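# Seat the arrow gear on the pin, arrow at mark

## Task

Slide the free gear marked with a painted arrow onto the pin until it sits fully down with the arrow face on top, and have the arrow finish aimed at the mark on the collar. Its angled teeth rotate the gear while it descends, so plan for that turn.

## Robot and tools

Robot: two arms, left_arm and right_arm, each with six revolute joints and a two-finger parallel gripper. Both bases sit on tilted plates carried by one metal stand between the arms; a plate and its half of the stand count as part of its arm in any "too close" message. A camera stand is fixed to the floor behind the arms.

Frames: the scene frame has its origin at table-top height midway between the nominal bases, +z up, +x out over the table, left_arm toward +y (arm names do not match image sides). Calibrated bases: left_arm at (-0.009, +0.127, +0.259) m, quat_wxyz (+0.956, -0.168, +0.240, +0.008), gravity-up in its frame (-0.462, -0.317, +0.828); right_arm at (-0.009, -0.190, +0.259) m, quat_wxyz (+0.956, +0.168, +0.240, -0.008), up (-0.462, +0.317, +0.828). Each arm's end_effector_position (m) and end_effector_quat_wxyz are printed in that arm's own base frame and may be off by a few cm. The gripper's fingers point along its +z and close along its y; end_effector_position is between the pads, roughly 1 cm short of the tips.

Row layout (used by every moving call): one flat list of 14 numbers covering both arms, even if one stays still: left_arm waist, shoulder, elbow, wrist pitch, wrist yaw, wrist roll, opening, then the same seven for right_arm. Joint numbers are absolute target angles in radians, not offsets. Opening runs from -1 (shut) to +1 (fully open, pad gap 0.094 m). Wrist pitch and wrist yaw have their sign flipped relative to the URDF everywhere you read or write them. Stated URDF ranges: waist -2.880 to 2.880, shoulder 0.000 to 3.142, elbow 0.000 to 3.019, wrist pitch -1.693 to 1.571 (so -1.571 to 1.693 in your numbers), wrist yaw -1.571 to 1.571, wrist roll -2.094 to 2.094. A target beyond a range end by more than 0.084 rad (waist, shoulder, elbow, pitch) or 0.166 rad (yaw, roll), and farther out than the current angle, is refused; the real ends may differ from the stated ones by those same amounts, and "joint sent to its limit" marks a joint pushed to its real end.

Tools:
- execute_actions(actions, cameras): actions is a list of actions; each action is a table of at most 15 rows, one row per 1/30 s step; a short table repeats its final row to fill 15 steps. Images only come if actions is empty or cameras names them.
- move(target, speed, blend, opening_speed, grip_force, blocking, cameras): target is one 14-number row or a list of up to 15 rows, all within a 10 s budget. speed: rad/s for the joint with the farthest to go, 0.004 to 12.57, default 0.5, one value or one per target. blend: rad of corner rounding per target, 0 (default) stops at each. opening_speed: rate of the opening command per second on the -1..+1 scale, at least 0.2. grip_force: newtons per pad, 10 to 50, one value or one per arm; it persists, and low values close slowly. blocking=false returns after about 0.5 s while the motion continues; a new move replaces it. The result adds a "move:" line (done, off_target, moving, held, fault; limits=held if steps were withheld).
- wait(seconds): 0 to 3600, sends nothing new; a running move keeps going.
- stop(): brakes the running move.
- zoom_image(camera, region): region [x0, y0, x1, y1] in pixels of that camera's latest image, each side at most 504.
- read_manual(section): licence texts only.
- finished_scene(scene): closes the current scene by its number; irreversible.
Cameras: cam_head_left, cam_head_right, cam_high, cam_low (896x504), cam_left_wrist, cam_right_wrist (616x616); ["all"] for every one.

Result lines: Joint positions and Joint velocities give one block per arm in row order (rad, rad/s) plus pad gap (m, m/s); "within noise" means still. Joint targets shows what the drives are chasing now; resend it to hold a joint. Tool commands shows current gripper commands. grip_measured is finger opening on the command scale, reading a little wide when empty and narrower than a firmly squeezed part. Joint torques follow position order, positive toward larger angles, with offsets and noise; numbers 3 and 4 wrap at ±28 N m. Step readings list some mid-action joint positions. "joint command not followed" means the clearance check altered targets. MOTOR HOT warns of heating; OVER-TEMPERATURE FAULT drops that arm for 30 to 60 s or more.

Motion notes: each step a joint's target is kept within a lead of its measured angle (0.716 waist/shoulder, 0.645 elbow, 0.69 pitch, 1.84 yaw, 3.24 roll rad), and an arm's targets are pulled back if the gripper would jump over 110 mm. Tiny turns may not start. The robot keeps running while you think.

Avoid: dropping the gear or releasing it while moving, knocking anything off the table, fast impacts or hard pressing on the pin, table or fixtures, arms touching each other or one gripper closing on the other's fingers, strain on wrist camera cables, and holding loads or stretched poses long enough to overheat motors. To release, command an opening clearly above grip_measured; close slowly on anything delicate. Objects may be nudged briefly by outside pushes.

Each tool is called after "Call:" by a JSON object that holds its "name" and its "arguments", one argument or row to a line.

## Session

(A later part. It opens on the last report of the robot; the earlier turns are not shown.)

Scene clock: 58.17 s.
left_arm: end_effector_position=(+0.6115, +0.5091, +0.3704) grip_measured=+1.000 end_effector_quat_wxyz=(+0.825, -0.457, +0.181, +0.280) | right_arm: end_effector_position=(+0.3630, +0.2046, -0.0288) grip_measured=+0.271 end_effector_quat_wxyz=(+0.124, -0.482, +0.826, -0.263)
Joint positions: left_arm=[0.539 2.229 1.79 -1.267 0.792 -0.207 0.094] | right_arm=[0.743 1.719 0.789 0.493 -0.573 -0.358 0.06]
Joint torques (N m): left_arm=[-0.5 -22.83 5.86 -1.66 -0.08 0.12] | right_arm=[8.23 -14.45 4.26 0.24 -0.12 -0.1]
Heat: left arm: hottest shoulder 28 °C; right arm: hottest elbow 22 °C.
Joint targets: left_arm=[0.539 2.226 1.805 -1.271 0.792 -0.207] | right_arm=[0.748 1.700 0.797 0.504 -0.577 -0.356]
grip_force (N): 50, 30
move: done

Call:
{"name": "move", "arguments": {
  "target": [0.539, 2.226, 1.805, -1.271, 0.792, -0.207, 1.0, 0.752, 1.724, 0.794, 0.490, -0.578, -0.356, 0.05],
  "speed": 0.05,
  "cameras": ["cam_right_wrist", "cam_low"]
}}

Call:
{"name": "zoom_image", "arguments": {
  "camera": "cam_low",
  "region": [320, 250, 364, 294]
}}

Call:
{"name": "zoom_image", "arguments": {
  "camera": "cam_right_wrist",
  "region": [270, 270, 370, 430]
}}

Scene clock: 61.20 s.
left_arm: end_effector_position=(+0.6115, +0.5091, +0.3704) grip_measured=+1.000 end_effector_quat_wxyz=(+0.825, -0.457, +0.181, +0.280) | right_arm: end_effector_position=(+0.3629, +0.2045, -0.0291) grip_measured=+0.271 end_effector_quat_wxyz=(+0.123, -0.483, +0.826, -0.263)
Joint positions: left_arm=[0.539 2.229 1.79 -1.267 0.792 -0.207 0.094] | right_arm=[0.743 1.72 0.789 0.493 -0.573 -0.358 0.06]
Joint torques (N m): left_arm=[-0.38 -22.95 5.87 -1.66 -0.08 0.12] | right_arm=[8.59 -12.4 4.03 -0.32 -0.15 -0.1]
Heat: left arm: hottest shoulder 28 °C; right arm: hottest elbow 22 °C.
Joint targets: left_arm=[0.539 2.226 1.805 -1.271 0.792 -0.207] | right_arm=[0.752 1.724 0.794 0.490 -0.578 -0.356]
grip_force (N): 50, 30
move: done
Images, in order (width x height): cam_low 896x504, cam_right_wrist 616x616.

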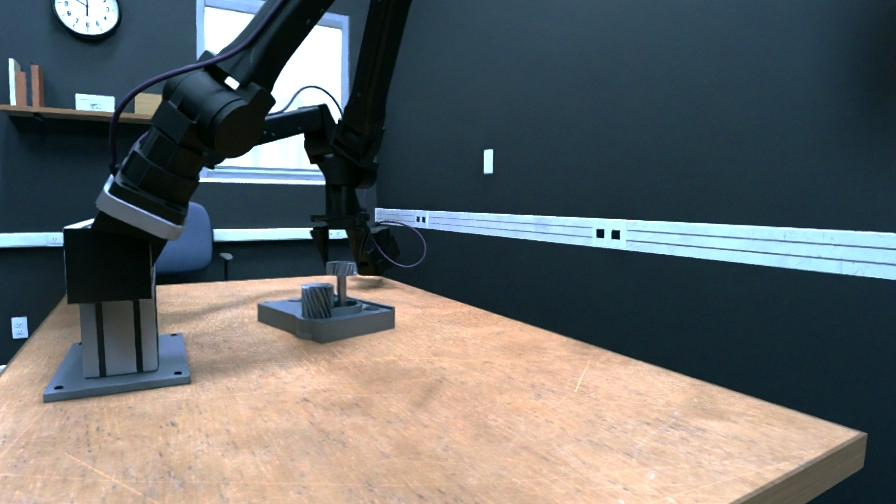

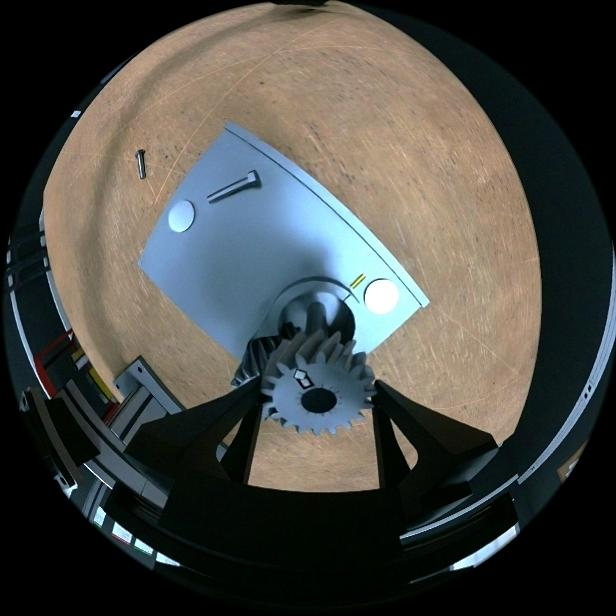

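Scaled by 11.455 from the camera's image (finer frame: 1280x720).

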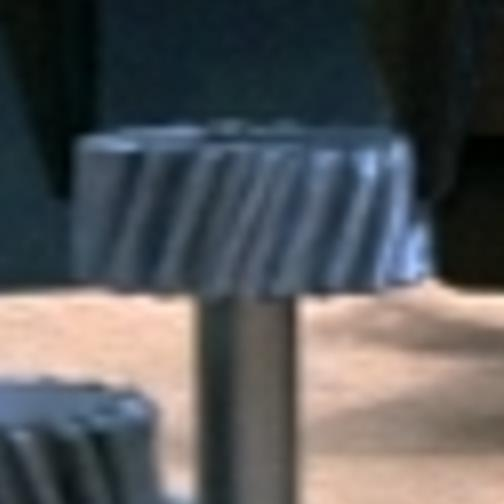

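Scaled by 3.150 from the camera's image (finer frame: 880x880).

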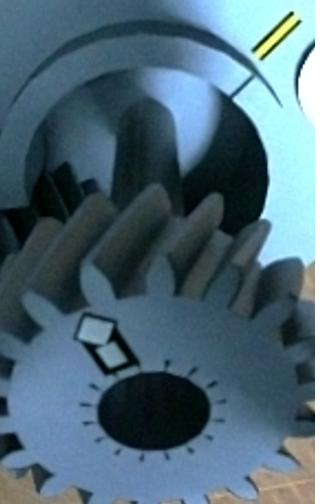

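Call:
{"name": "wait", "arguments": {
  "seconds": 0,
  "cameras": ["cam_head_left", "cam_head_right", "cam_high"]
}}

Call:
{"name": "zoom_image", "arguments": {
  "camera": "cam_head_left",
  "region": [360, 310, 440, 410]
}}

Call:
{"name": "zoom_image", "arguments": {
  "camera": "cam_head_right",
  "region": [350, 310, 430, 410]
}}

Call:
{"name": "zoom_image", "arguments": {
  "camera": "cam_high",
  "region": [270, 210, 430, 370]
}}

Scene clock: 61.47 s.
left_arm: end_effector_position=(+0.6115, +0.5091, +0.3704) grip_measured=+1.000 end_effector_quat_wxyz=(+0.825, -0.457, +0.181, +0.280) | right_arm: end_effector_position=(+0.3629, +0.2045, -0.0291) grip_measured=+0.271 end_effector_quat_wxyz=(+0.123, -0.483, +0.826, -0.263)
Joint positions: left_arm=[0.539 2.229 1.79 -1.267 0.792 -0.207 0.094] | right_arm=[0.743 1.72 0.789 0.493 -0.573 -0.358 0.06]
Joint torques (N m): left_arm=[-0.5 -22.77 5.89 -1.62 -0.09 0.11] | right_arm=[8.64 -12.4 4.03 -0.31 -0.15 -0.1]
Heat: left arm: hottest shoulder 28 °C; right arm: hottest elbow 22 °C.
Joint targets: left_arm=[0.539 2.226 1.805 -1.271 0.792 -0.207] | right_arm=[0.752 1.724 0.794 0.490 -0.578 -0.356]
Tool commands: left_gripper/opening=+1.0 right_gripper/opening=+0.05
grip_force (N): 50, 30

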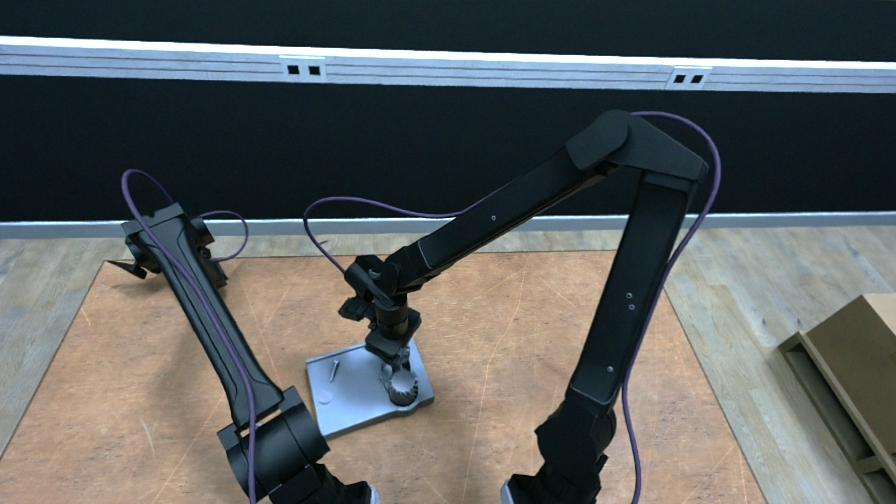

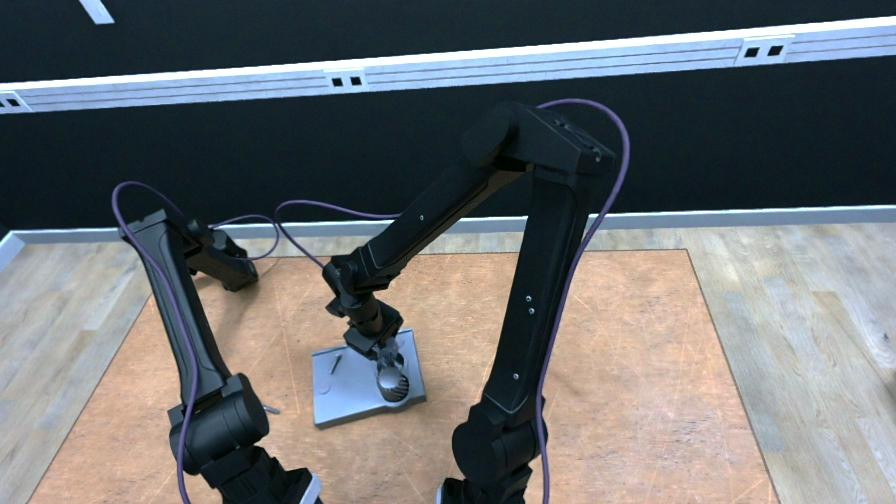

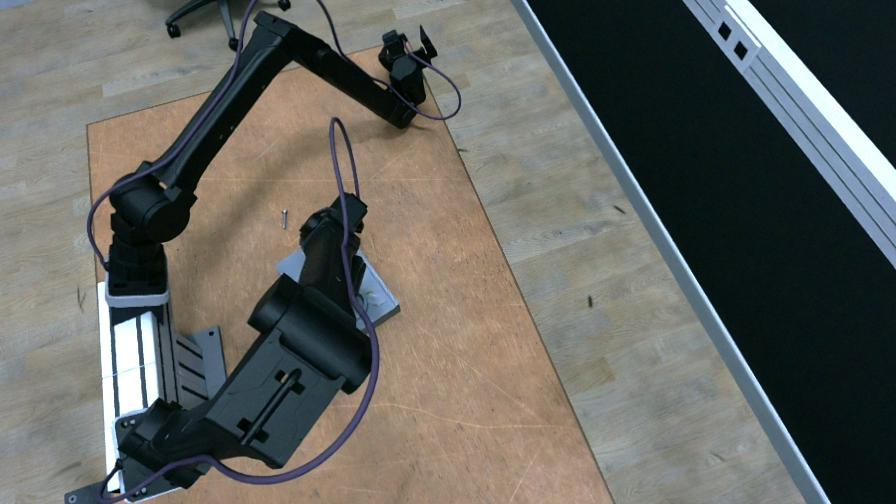

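Scaled by 5.040 from the camera's image (finer frame: 1280x720).

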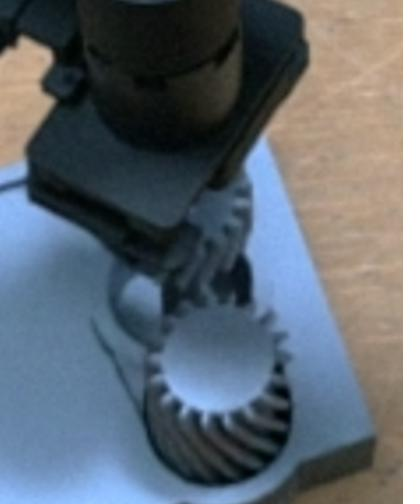

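Scaled by 5.040 from the camera's image (finer frame: 1280x720).

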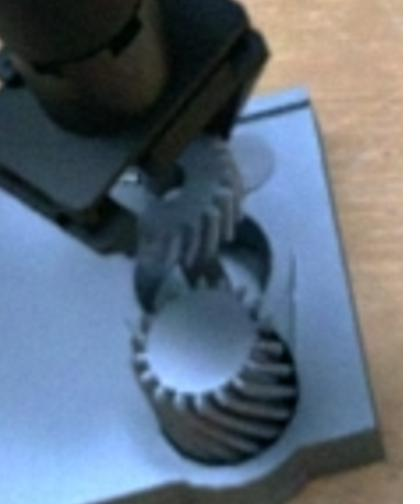

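Scaled by 3.150 from the camera's image (finer frame: 1280x720).

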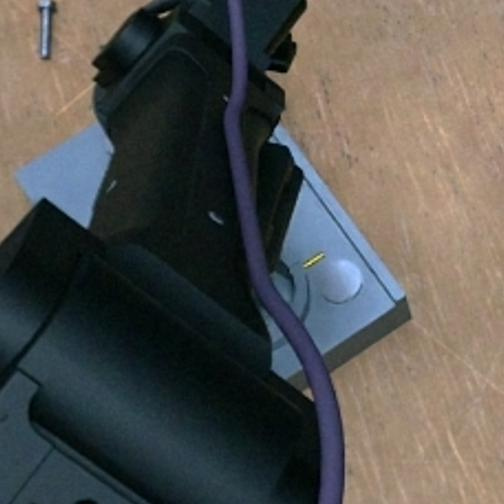

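Call:
{"name": "zoom_image", "arguments": {
  "camera": "cam_head_right",
  "region": [370, 330, 410, 370]
}}

Call:
{"name": "zoom_image", "arguments": {
  "camera": "cam_head_left",
  "region": [385, 335, 425, 375]
}}

Scaled by 12.600 from the camera's image (finer frame: 1280x720).

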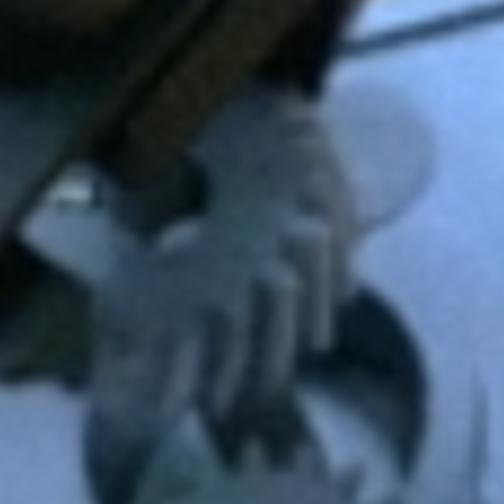

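Scaled by 12.600 from the camera's image (finer frame: 1280x720).

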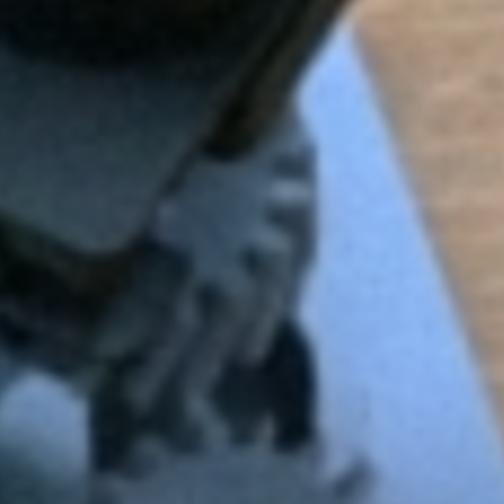

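Call:
{"name": "move", "arguments": {
  "target": [0.539, 2.226, 1.805, -1.271, 0.792, -0.207, 1.0, 0.725, 1.747, 0.788, 0.461, -0.574, -0.366, 0.05],
  "speed": 0.03,
  "cameras": ["cam_right_wrist", "cam_low"]
}}

Call:
{"name": "zoom_image", "arguments": {
  "camera": "cam_low",
  "region": [320, 250, 364, 294]
}}

Scene clock: 64.17 s.
left_arm: end_effector_position=(+0.6115, +0.5091, +0.3704) grip_measured=+1.000 end_effector_quat_wxyz=(+0.825, -0.457, +0.181, +0.280) | right_arm: end_effector_position=(+0.3641, +0.2047, -0.0333) grip_measured=+0.271 end_effector_quat_wxyz=(+0.124, -0.482, +0.827, -0.263)
Joint positions: left_arm=[0.539 2.229 1.79 -1.267 0.792 -0.207 0.094] | right_arm=[0.741 1.732 0.789 0.479 -0.574 -0.358 0.06]
Joint torques (N m): left_arm=[-0.56 -22.89 5.86 -1.63 -0.09 0.11] | right_arm=[6.42 -11.46 3.48 -0.94 -0.01 -0.21]
Heat: left arm: hottest shoulder 28 °C; right arm: hottest elbow 22 °C.
Joint targets: left_arm=[0.539 2.226 1.805 -1.271 0.792 -0.207] | right_arm=[0.725 1.747 0.788 0.461 -0.574 -0.366]
grip_force (N): 50, 30
move: done
Images, in order (width x height): cam_low 896x504, cam_right_wrist 616x616.

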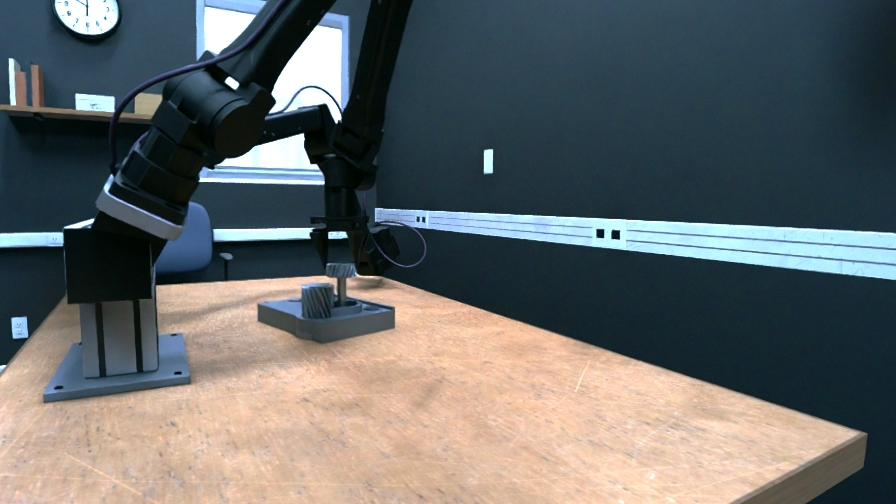

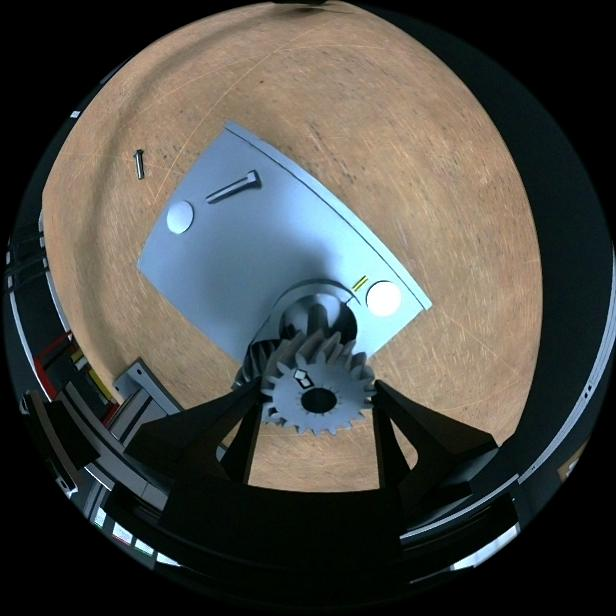

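Scaled by 11.455 from the camera's image (finer frame: 1280x720).

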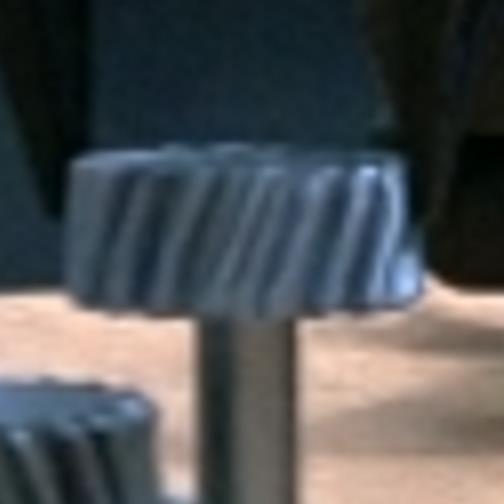

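Call:
{"name": "move", "arguments": {
  "target": [
    [0.539, 2.226, 1.805, -1.271, 0.792, -0.207, 1.0, 0.749, 1.701, 0.798, 0.507, -0.577, -0.358, 0.05],
    [0.539, 2.226, 1.805, -1.271, 0.792, -0.207, 1.0, 0.722, 1.750, 0.792, 0.460, -0.574, -0.370, 0.05]
  ],
  "speed": [0.08, 0.03],
  "cameras": ["cam_right_wrist", "cam_low"]
}}

Call:
{"name": "zoom_image", "arguments": {
  "camera": "cam_low",
  "region": [320, 250, 364, 294]
}}

Call:
{"name": "zoom_image", "arguments": {
  "camera": "cam_right_wrist",
  "region": [270, 270, 370, 430]
}}

Scene clock: 67.97 s.
left_arm: end_effector_position=(+0.6115, +0.5091, +0.3704) grip_measured=+1.000 end_effector_quat_wxyz=(+0.825, -0.457, +0.181, +0.280) | right_arm: end_effector_position=(+0.3643, +0.2043, -0.0334) grip_measured=+0.271 end_effector_quat_wxyz=(+0.123, -0.482, +0.827, -0.262)
Joint positions: left_arm=[0.539 2.229 1.79 -1.267 0.792 -0.207 0.094] | right_arm=[0.739 1.731 0.789 0.479 -0.571 -0.36 0.06]
Joint torques (N m): left_arm=[-0.56 -22.83 5.87 -1.61 -0.09 0.12] | right_arm=[6.3 -11.16 3.81 -0.99 -0.09 -0.23]
Heat: left arm: hottest shoulder 29 °C; right arm: hottest elbow 22 °C.
Joint targets: left_arm=[0.539 2.226 1.805 -1.271 0.792 -0.207] | right_arm=[0.722 1.750 0.792 0.460 -0.574 -0.370]
grip_force (N): 50, 30
move: done
Images, in order (width x height): cam_low 896x504, cam_right_wrist 616x616.

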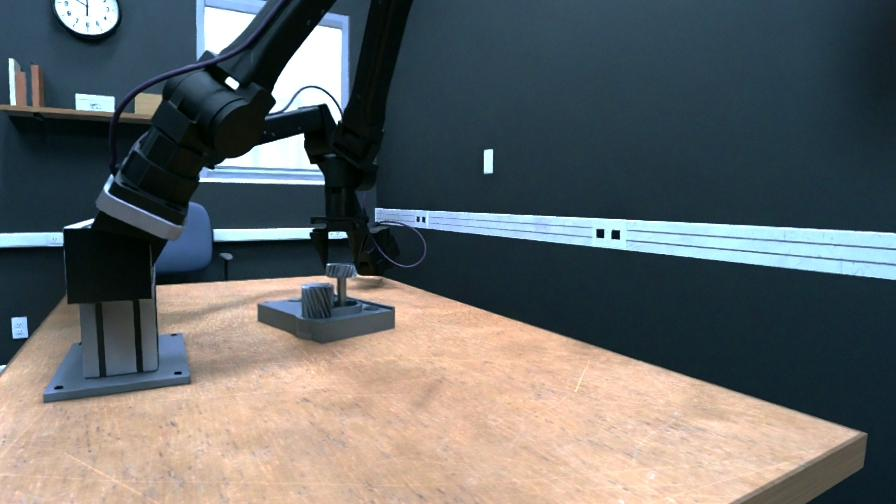

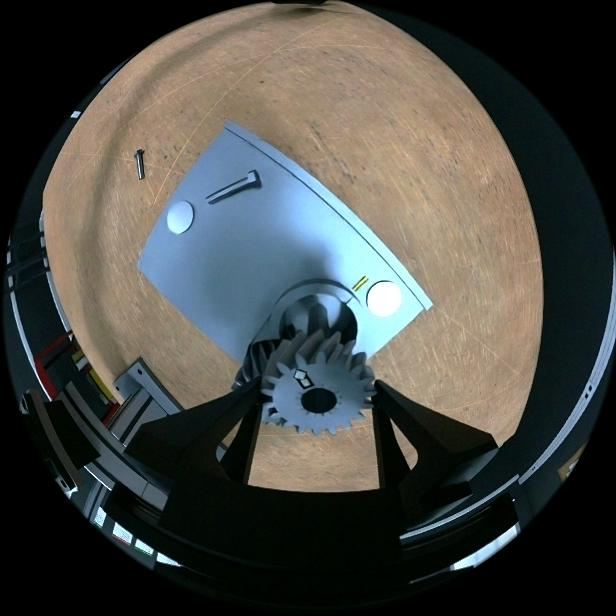

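Scaled by 11.455 from the camera's image (finer frame: 1280x720).

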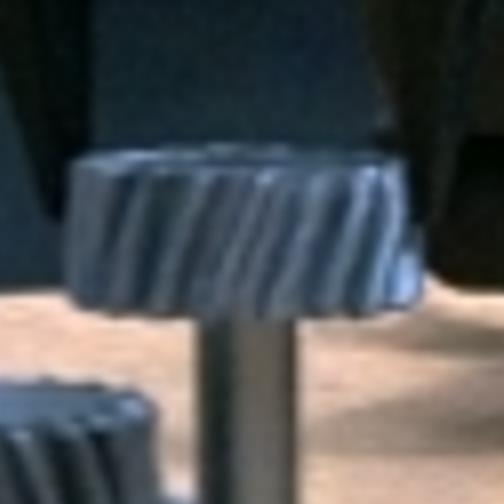

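Scaled by 3.150 from the camera's image (finer frame: 880x880).

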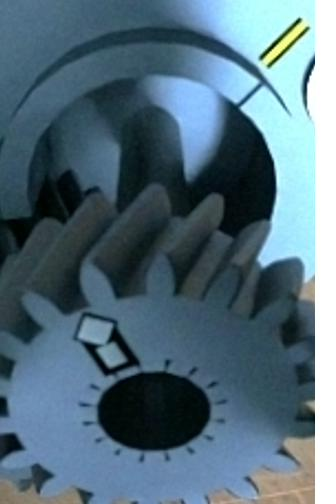

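Call:
{"name": "move", "arguments": {
  "target": [
    [0.539,2.226,1.805,-1.271,0.792,-0.207,1.0,0.745,1.700,0.808,0.505,-0.576,-0.355,0.05],
    [0.539,2.226,1.805,-1.271,0.792,-0.207,1.0,0.738,1.729,0.800,0.487,-0.576,-0.357,0.05]
  ],
  "speed": 0.08,
  "cameras": ["cam_low","cam_right_wrist"]
}}

Scene clock: 70.80 s.
left_arm: end_effector_position=(+0.6115, +0.5091, +0.3704) grip_measured=+1.000 end_effector_quat_wxyz=(+0.825, -0.457, +0.181, +0.280) | right_arm: end_effector_position=(+0.3630, +0.2039, -0.0319) grip_measured=+0.271 end_effector_quat_wxyz=(+0.121, -0.483, +0.827, -0.261)
Joint positions: left_arm=[0.539 2.229 1.79 -1.267 0.792 -0.207 0.094] | right_arm=[0.739 1.726 0.789 0.49 -0.567 -0.36 0.06]
Joint torques (N m): left_arm=[-0.32 -22.95 5.87 -1.63 -0.08 0.12] | right_arm=[7.71 -12.63 4.44 -0.31 -0.31 -0.09]
Heat: left arm: hottest shoulder 29 °C; right arm: hottest elbow 22 °C.
Joint targets: left_arm=[0.539 2.226 1.805 -1.271 0.792 -0.207] | right_arm=[0.738 1.729 0.800 0.487 -0.576 -0.357]
grip_force (N): 50, 30
move: done

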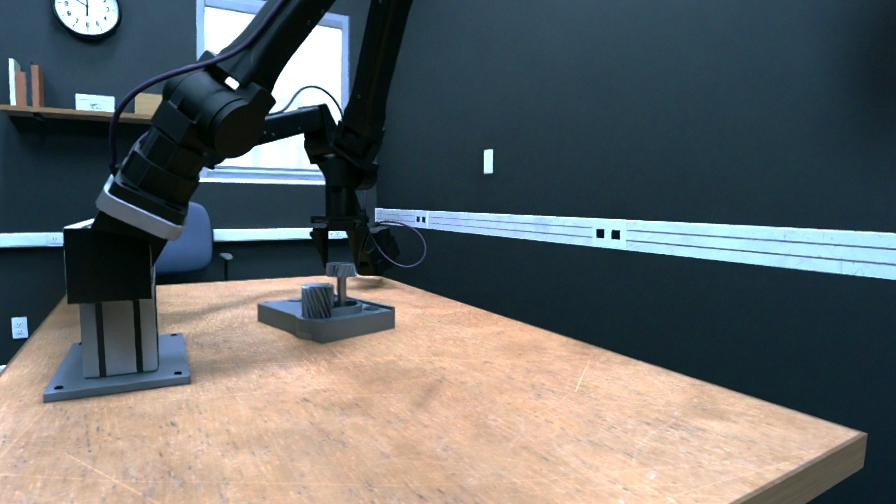

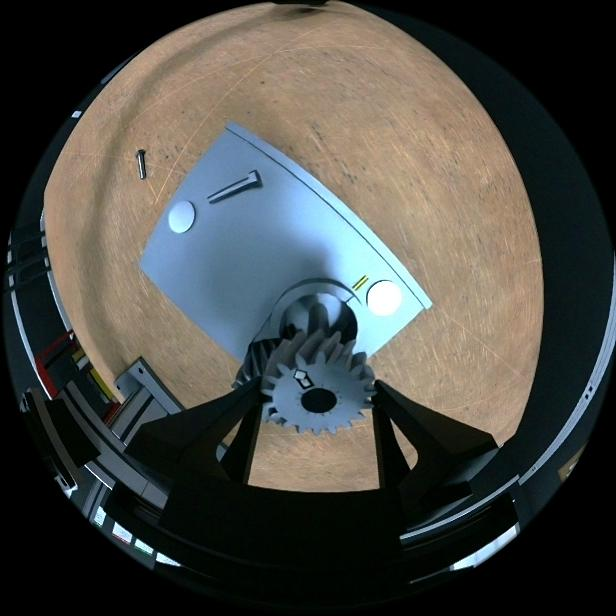

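Call:
{"name": "zoom_image", "arguments": {
  "camera": "cam_low",
  "region": [320, 250, 364, 294]
}}

Call:
{"name": "zoom_image", "arguments": {
  "camera": "cam_right_wrist",
  "region": [270, 270, 370, 430]
}}

Scaled by 11.455 from the camera's image (finer frame: 1280x720).

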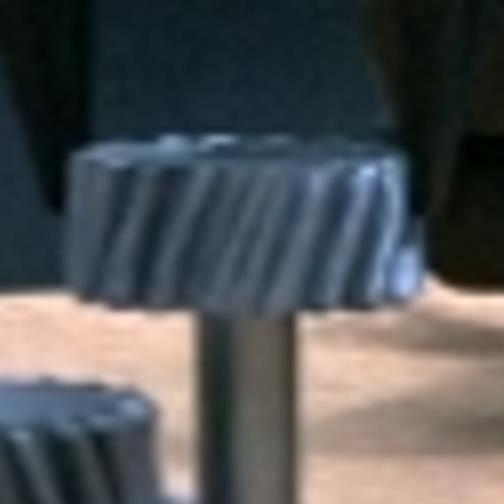

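Scaled by 3.150 from the camera's image (finer frame: 880x880).

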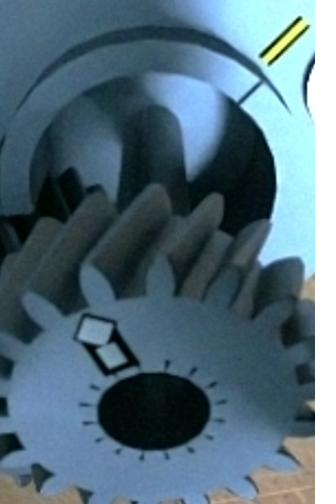

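Call:
{"name": "move", "arguments": {
  "target": [
    [0.539,2.226,1.805,-1.271,0.792,-0.207,1.0,0.760,1.680,0.815,0.530,-0.576,-0.340,0.05],
    [0.539,2.226,1.805,-1.271,0.792,-0.207,1.0,0.733,1.730,0.797,0.486,-0.576,-0.357,0.05]
  ],
  "speed": 0.08,
  "cameras": ["cam_low","cam_right_wrist"]
}}

Call:
{"name": "zoom_image", "arguments": {
  "camera": "cam_low",
  "region": [320, 250, 364, 294]
}}

Call:
{"name": "zoom_image", "arguments": {
  "camera": "cam_right_wrist",
  "region": [270, 270, 370, 430]
}}

Scene clock: 73.23 s.
left_arm: end_effector_position=(+0.6115, +0.5091, +0.3704) grip_measured=+1.000 end_effector_quat_wxyz=(+0.825, -0.457, +0.181, +0.280) | right_arm: end_effector_position=(+0.3620, +0.2035, -0.0286) grip_measured=+0.271 end_effector_quat_wxyz=(+0.121, -0.481, +0.827, -0.264)
Joint positions: left_arm=[0.539 2.229 1.79 -1.267 0.792 -0.207 0.094] | right_arm=[0.743 1.718 0.789 0.501 -0.574 -0.353 0.06]
Joint torques (N m): left_arm=[-0.5 -22.83 5.87 -1.63 -0.09 0.11] | right_arm=[6.89 -11.69 4.26 -0.84 -0.06 -0.17]
Heat: left arm: hottest shoulder 29 °C; right arm: hottest elbow 22 °C.
Joint targets: left_arm=[0.539 2.226 1.805 -1.271 0.792 -0.207] | right_arm=[0.733 1.730 0.797 0.486 -0.576 -0.357]
grip_force (N): 50, 30
move: done

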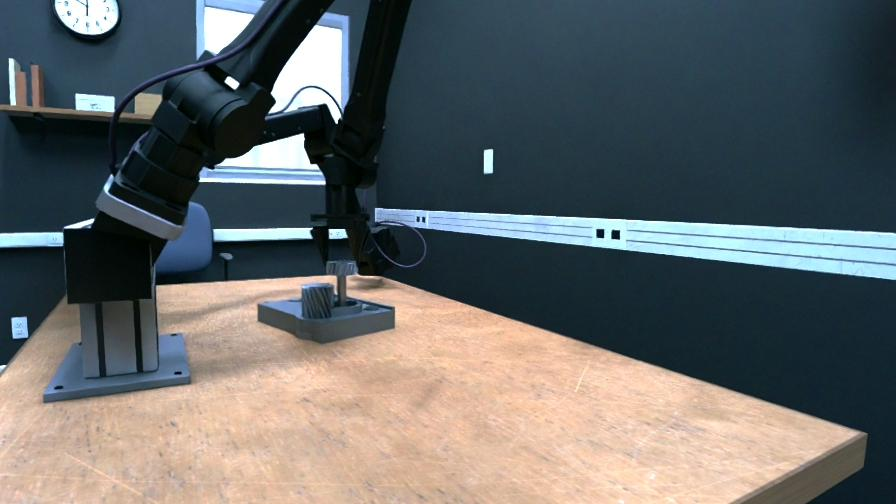

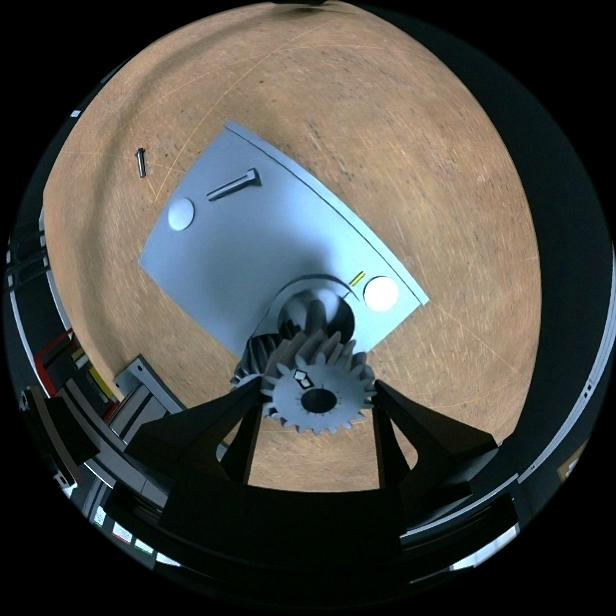

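Scaled by 11.455 from the camera's image (finer frame: 1280x720).

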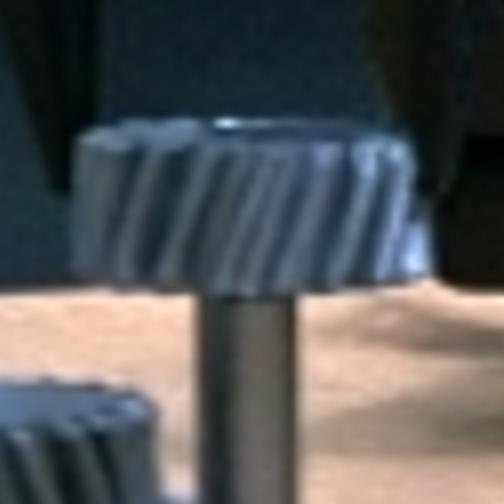

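Scaled by 3.150 from the camera's image (finer frame: 880x880).

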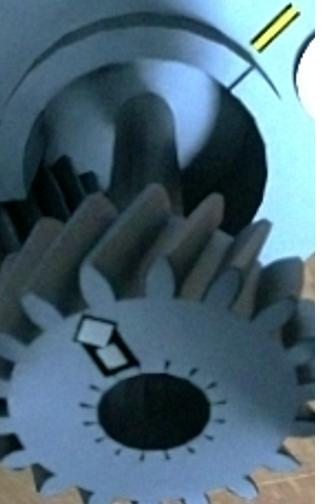

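Call:
{"name": "move", "arguments": {
  "target": [
    [0.539,2.226,1.805,-1.271,0.792,-0.207,1.0,0.7275,1.7395,0.796,0.474,-0.5755,-0.364,0.05],
    [0.539,2.226,1.805,-1.271,0.792,-0.207,1.0,0.7245,1.7435,0.795,0.4685,-0.575,-0.366,0.05]
  ],
  "speed": 0.03,
  "cameras": ["cam_low","cam_right_wrist"]
}}

Call:
{"name": "zoom_image", "arguments": {
  "camera": "cam_low",
  "region": [320, 250, 364, 294]
}}

Call:
{"name": "zoom_image", "arguments": {
  "camera": "cam_right_wrist",
  "region": [270, 270, 370, 430]
}}

Scene clock: 75.97 s.
left_arm: end_effector_position=(+0.6115, +0.5091, +0.3704) grip_measured=+1.000 end_effector_quat_wxyz=(+0.825, -0.457, +0.181, +0.280) | right_arm: end_effector_position=(+0.3643, +0.2038, -0.0338) grip_measured=+0.271 end_effector_quat_wxyz=(+0.123, -0.480, +0.828, -0.263)
Joint positions: left_arm=[0.539 2.229 1.79 -1.267 0.792 -0.207 0.094] | right_arm=[0.739 1.733 0.789 0.479 -0.573 -0.357 0.06]
Joint torques (N m): left_arm=[-0.67 -22.95 5.87 -1.65 -0.09 0.13] | right_arm=[6.59 -11.93 4 -0.64 -0.07 -0.22]
Heat: left arm: hottest shoulder 29 °C; right arm: hottest elbow 22 °C.
Joint targets: left_arm=[0.539 2.226 1.805 -1.271 0.792 -0.207] | right_arm=[0.725 1.744 0.795 0.469 -0.575 -0.366]
grip_force (N): 50, 30
move: done

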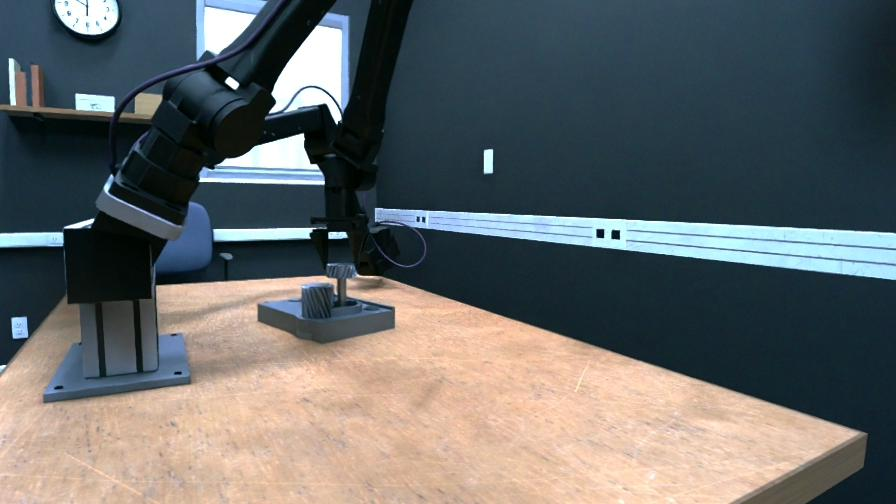

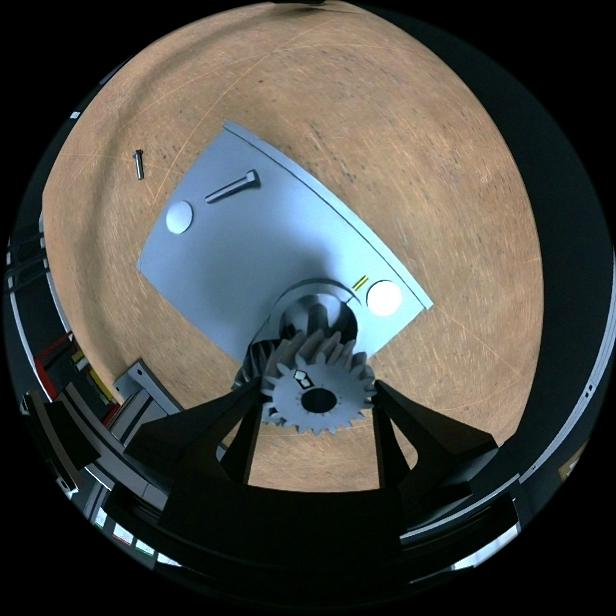

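Scaled by 11.455 from the camera's image (finer frame: 1280x720).

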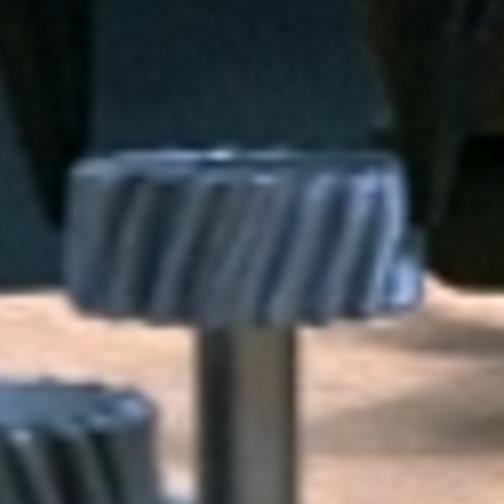

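Scaled by 3.150 from the camera's image (finer frame: 880x880).

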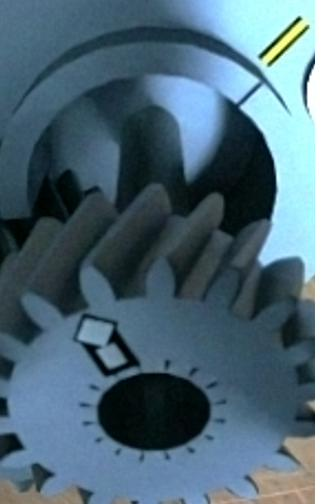

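Call:
{"name": "move", "arguments": {
  "target": [0.539,2.226,1.805,-1.271,0.792,-0.207,1.0,0.716,1.7435,0.795,0.4685,-0.575,-0.366,0.05],
  "speed": 0.03,
  "cameras": ["cam_low","cam_right_wrist"]
}}

Call:
{"name": "zoom_image", "arguments": {
  "camera": "cam_low",
  "region": [320, 250, 364, 294]
}}

Call:
{"name": "zoom_image", "arguments": {
  "camera": "cam_right_wrist",
  "region": [270, 270, 370, 430]
}}

Scene clock: 76.87 s.
left_arm: end_effector_position=(+0.6115, +0.5091, +0.3704) grip_measured=+1.000 end_effector_quat_wxyz=(+0.825, -0.457, +0.181, +0.280) | right_arm: end_effector_position=(+0.3648, +0.2032, -0.0342) grip_measured=+0.271 end_effector_quat_wxyz=(+0.123, -0.480, +0.828, -0.262)
Joint positions: left_arm=[0.539 2.229 1.79 -1.267 0.792 -0.207 0.094] | right_arm=[0.736 1.733 0.789 0.478 -0.57 -0.358 0.06]
Joint torques (N m): left_arm=[-0.5 -22.95 5.87 -1.65 -0.08 0.12] | right_arm=[6.01 -11.93 4 -0.58 -0.19 -0.22]
Heat: left arm: hottest shoulder 29 °C; right arm: hottest elbow 22 °C.
Joint targets: left_arm=[0.539 2.226 1.805 -1.271 0.792 -0.207] | right_arm=[0.716 1.744 0.795 0.468 -0.575 -0.366]
grip_force (N): 50, 30
move: done

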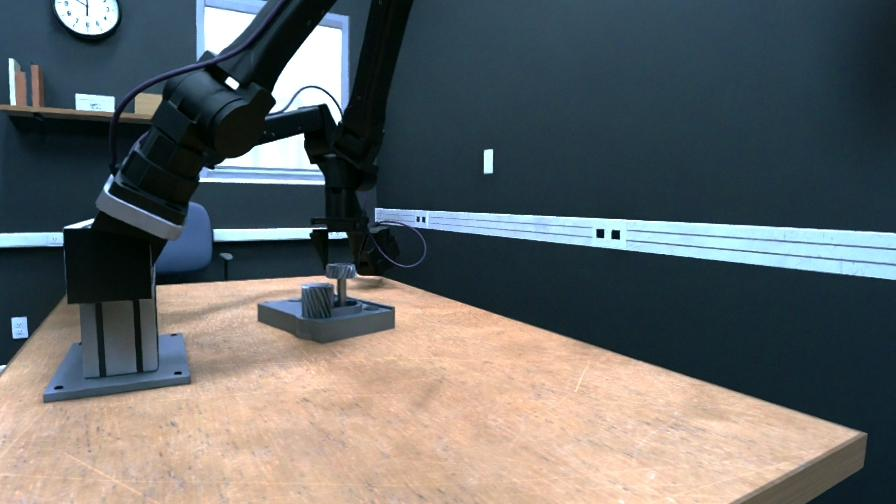

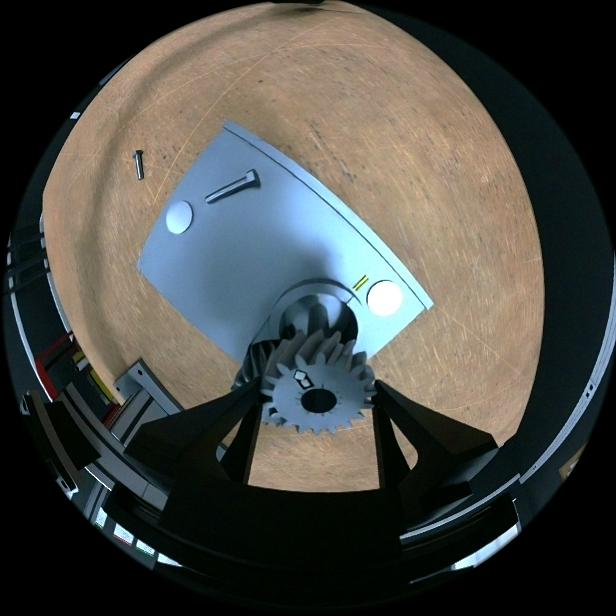

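Scaled by 11.455 from the camera's image (finer frame: 1280x720).

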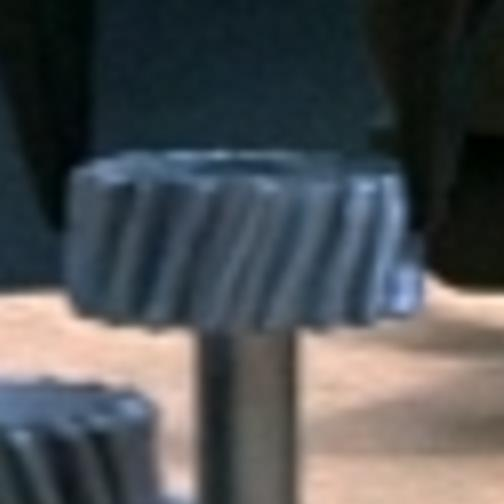

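Scaled by 3.150 from the camera's image (finer frame: 880x880).

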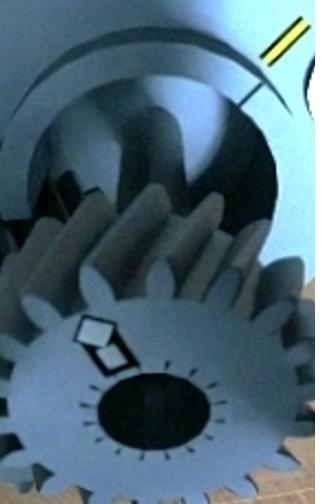

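Call:
{"name": "move", "arguments": {
  "target": [0.539,2.226,1.805,-1.271,0.792,-0.207,1.0,0.716,1.7485,0.795,0.462,-0.575,-0.368,0.05],
  "speed": 0.03,
  "cameras": ["cam_head_right"]
}}

Call:
{"name": "zoom_image", "arguments": {
  "camera": "cam_head_right",
  "region": [350, 200, 600, 400]
}}

Scene clock: 77.67 s.
left_arm: end_effector_position=(+0.6115, +0.5091, +0.3704) grip_measured=+1.000 end_effector_quat_wxyz=(+0.825, -0.457, +0.181, +0.280) | right_arm: end_effector_position=(+0.3649, +0.2033, -0.0342) grip_measured=+0.271 end_effector_quat_wxyz=(+0.123, -0.480, +0.828, -0.262)
Joint positions: left_arm=[0.539 2.229 1.79 -1.267 0.792 -0.207 0.094] | right_arm=[0.736 1.733 0.789 0.477 -0.57 -0.358 0.06]
Joint torques (N m): left_arm=[-0.5 -22.89 5.89 -1.66 -0.09 0.12] | right_arm=[6.07 -11.58 3.99 -0.83 -0.19 -0.23]
Heat: left arm: hottest shoulder 29 °C; right arm: hottest elbow 22 °C.
Joint targets: left_arm=[0.539 2.226 1.805 -1.271 0.792 -0.207] | right_arm=[0.716 1.748 0.795 0.462 -0.575 -0.368]
grip_force (N): 50, 30
move: done

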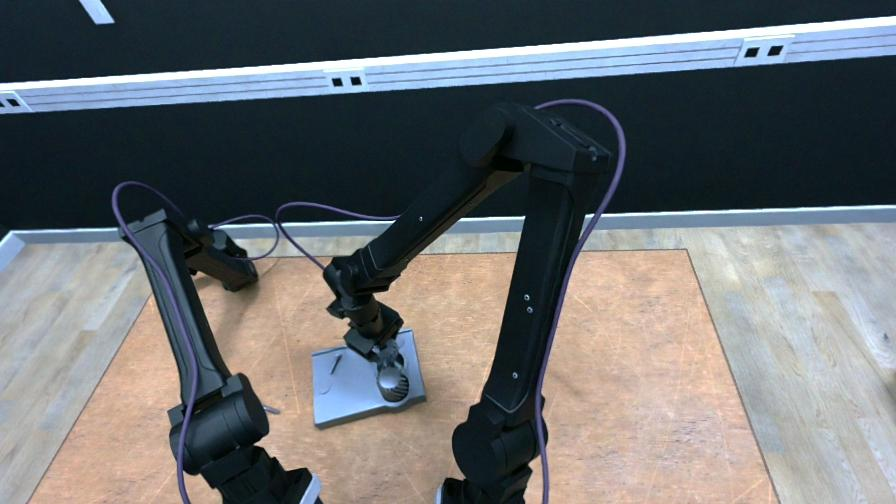

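Scaled by 2.016 from the camera's image (finer frame: 1280x720).

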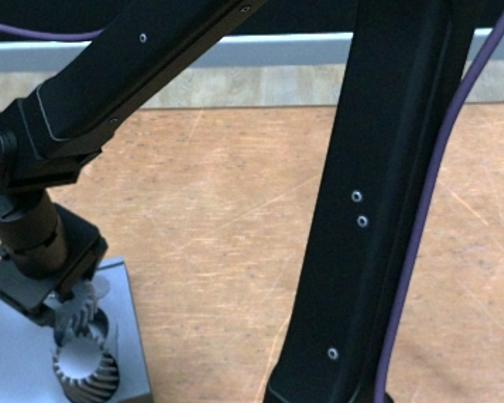

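Call:
{"name": "zoom_image", "arguments": {
  "camera": "cam_head_right",
  "region": [360, 330, 430, 410]
}}

Call:
{"name": "move", "arguments": {
  "target": [0.539,2.226,1.805,-1.271,0.792,-0.207,1.0,0.716,1.7485,0.795,0.462,-0.575,-0.368,0.05],
  "speed": 0.03,
  "cameras": ["cam_head_left","cam_high"]
}}

Call:
{"name": "zoom_image", "arguments": {
  "camera": "cam_head_left",
  "region": [350, 300, 500, 450]
}}

Scaled by 6.300 from the camera's image (finer frame: 1280x720).

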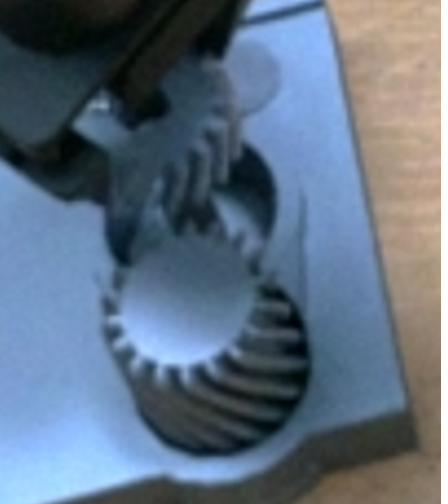

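Scene clock: 78.37 s.
left_arm: end_effector_position=(+0.6115, +0.5091, +0.3704) grip_measured=+1.000 end_effector_quat_wxyz=(+0.825, -0.457, +0.181, +0.280) | right_arm: end_effector_position=(+0.3649, +0.2033, -0.0342) grip_measured=+0.271 end_effector_quat_wxyz=(+0.123, -0.480, +0.828, -0.262)
Joint positions: left_arm=[0.539 2.229 1.79 -1.267 0.792 -0.207 0.094] | right_arm=[0.736 1.733 0.789 0.477 -0.57 -0.358 0.06]
Joint torques (N m): left_arm=[-0.5 -22.95 5.87 -1.65 -0.09 0.11] | right_arm=[6.01 -11.58 3.99 -0.81 -0.19 -0.23]
Heat: left arm: hottest shoulder 29 °C; right arm: hottest elbow 22 °C.
Joint targets: left_arm=[0.539 2.226 1.805 -1.271 0.792 -0.207] | right_arm=[0.716 1.748 0.795 0.462 -0.575 -0.368]
grip_force (N): 50, 30
move: done

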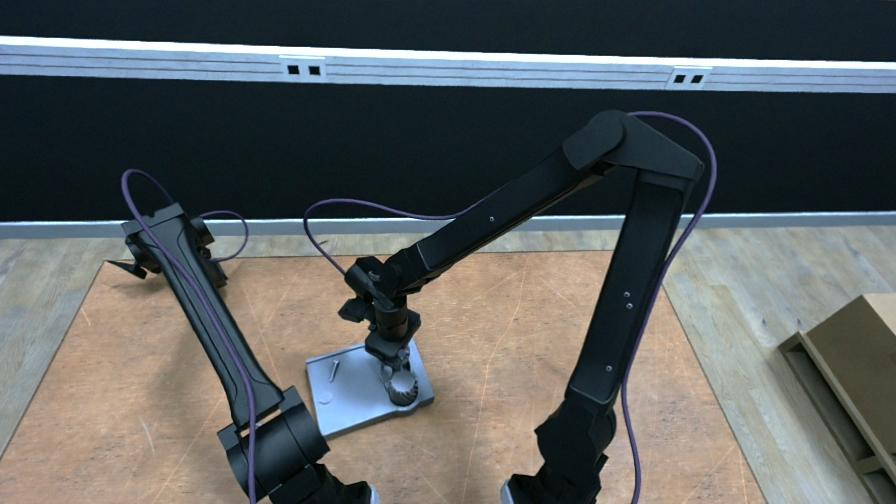

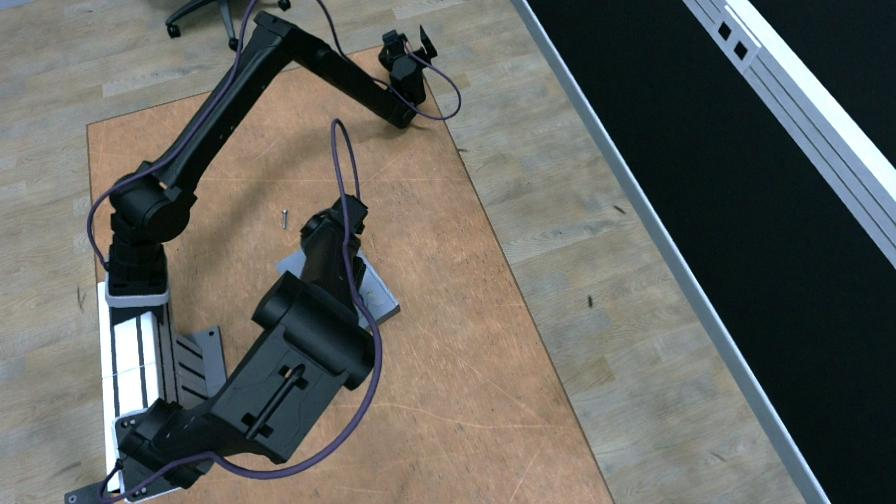

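Scaled by 3.360 from the camera's image (finer frame: 1280x720).

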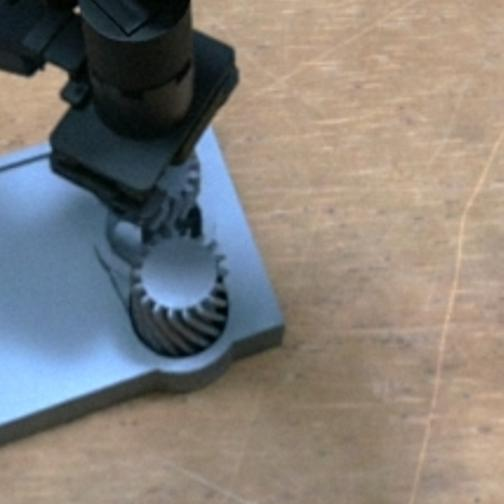

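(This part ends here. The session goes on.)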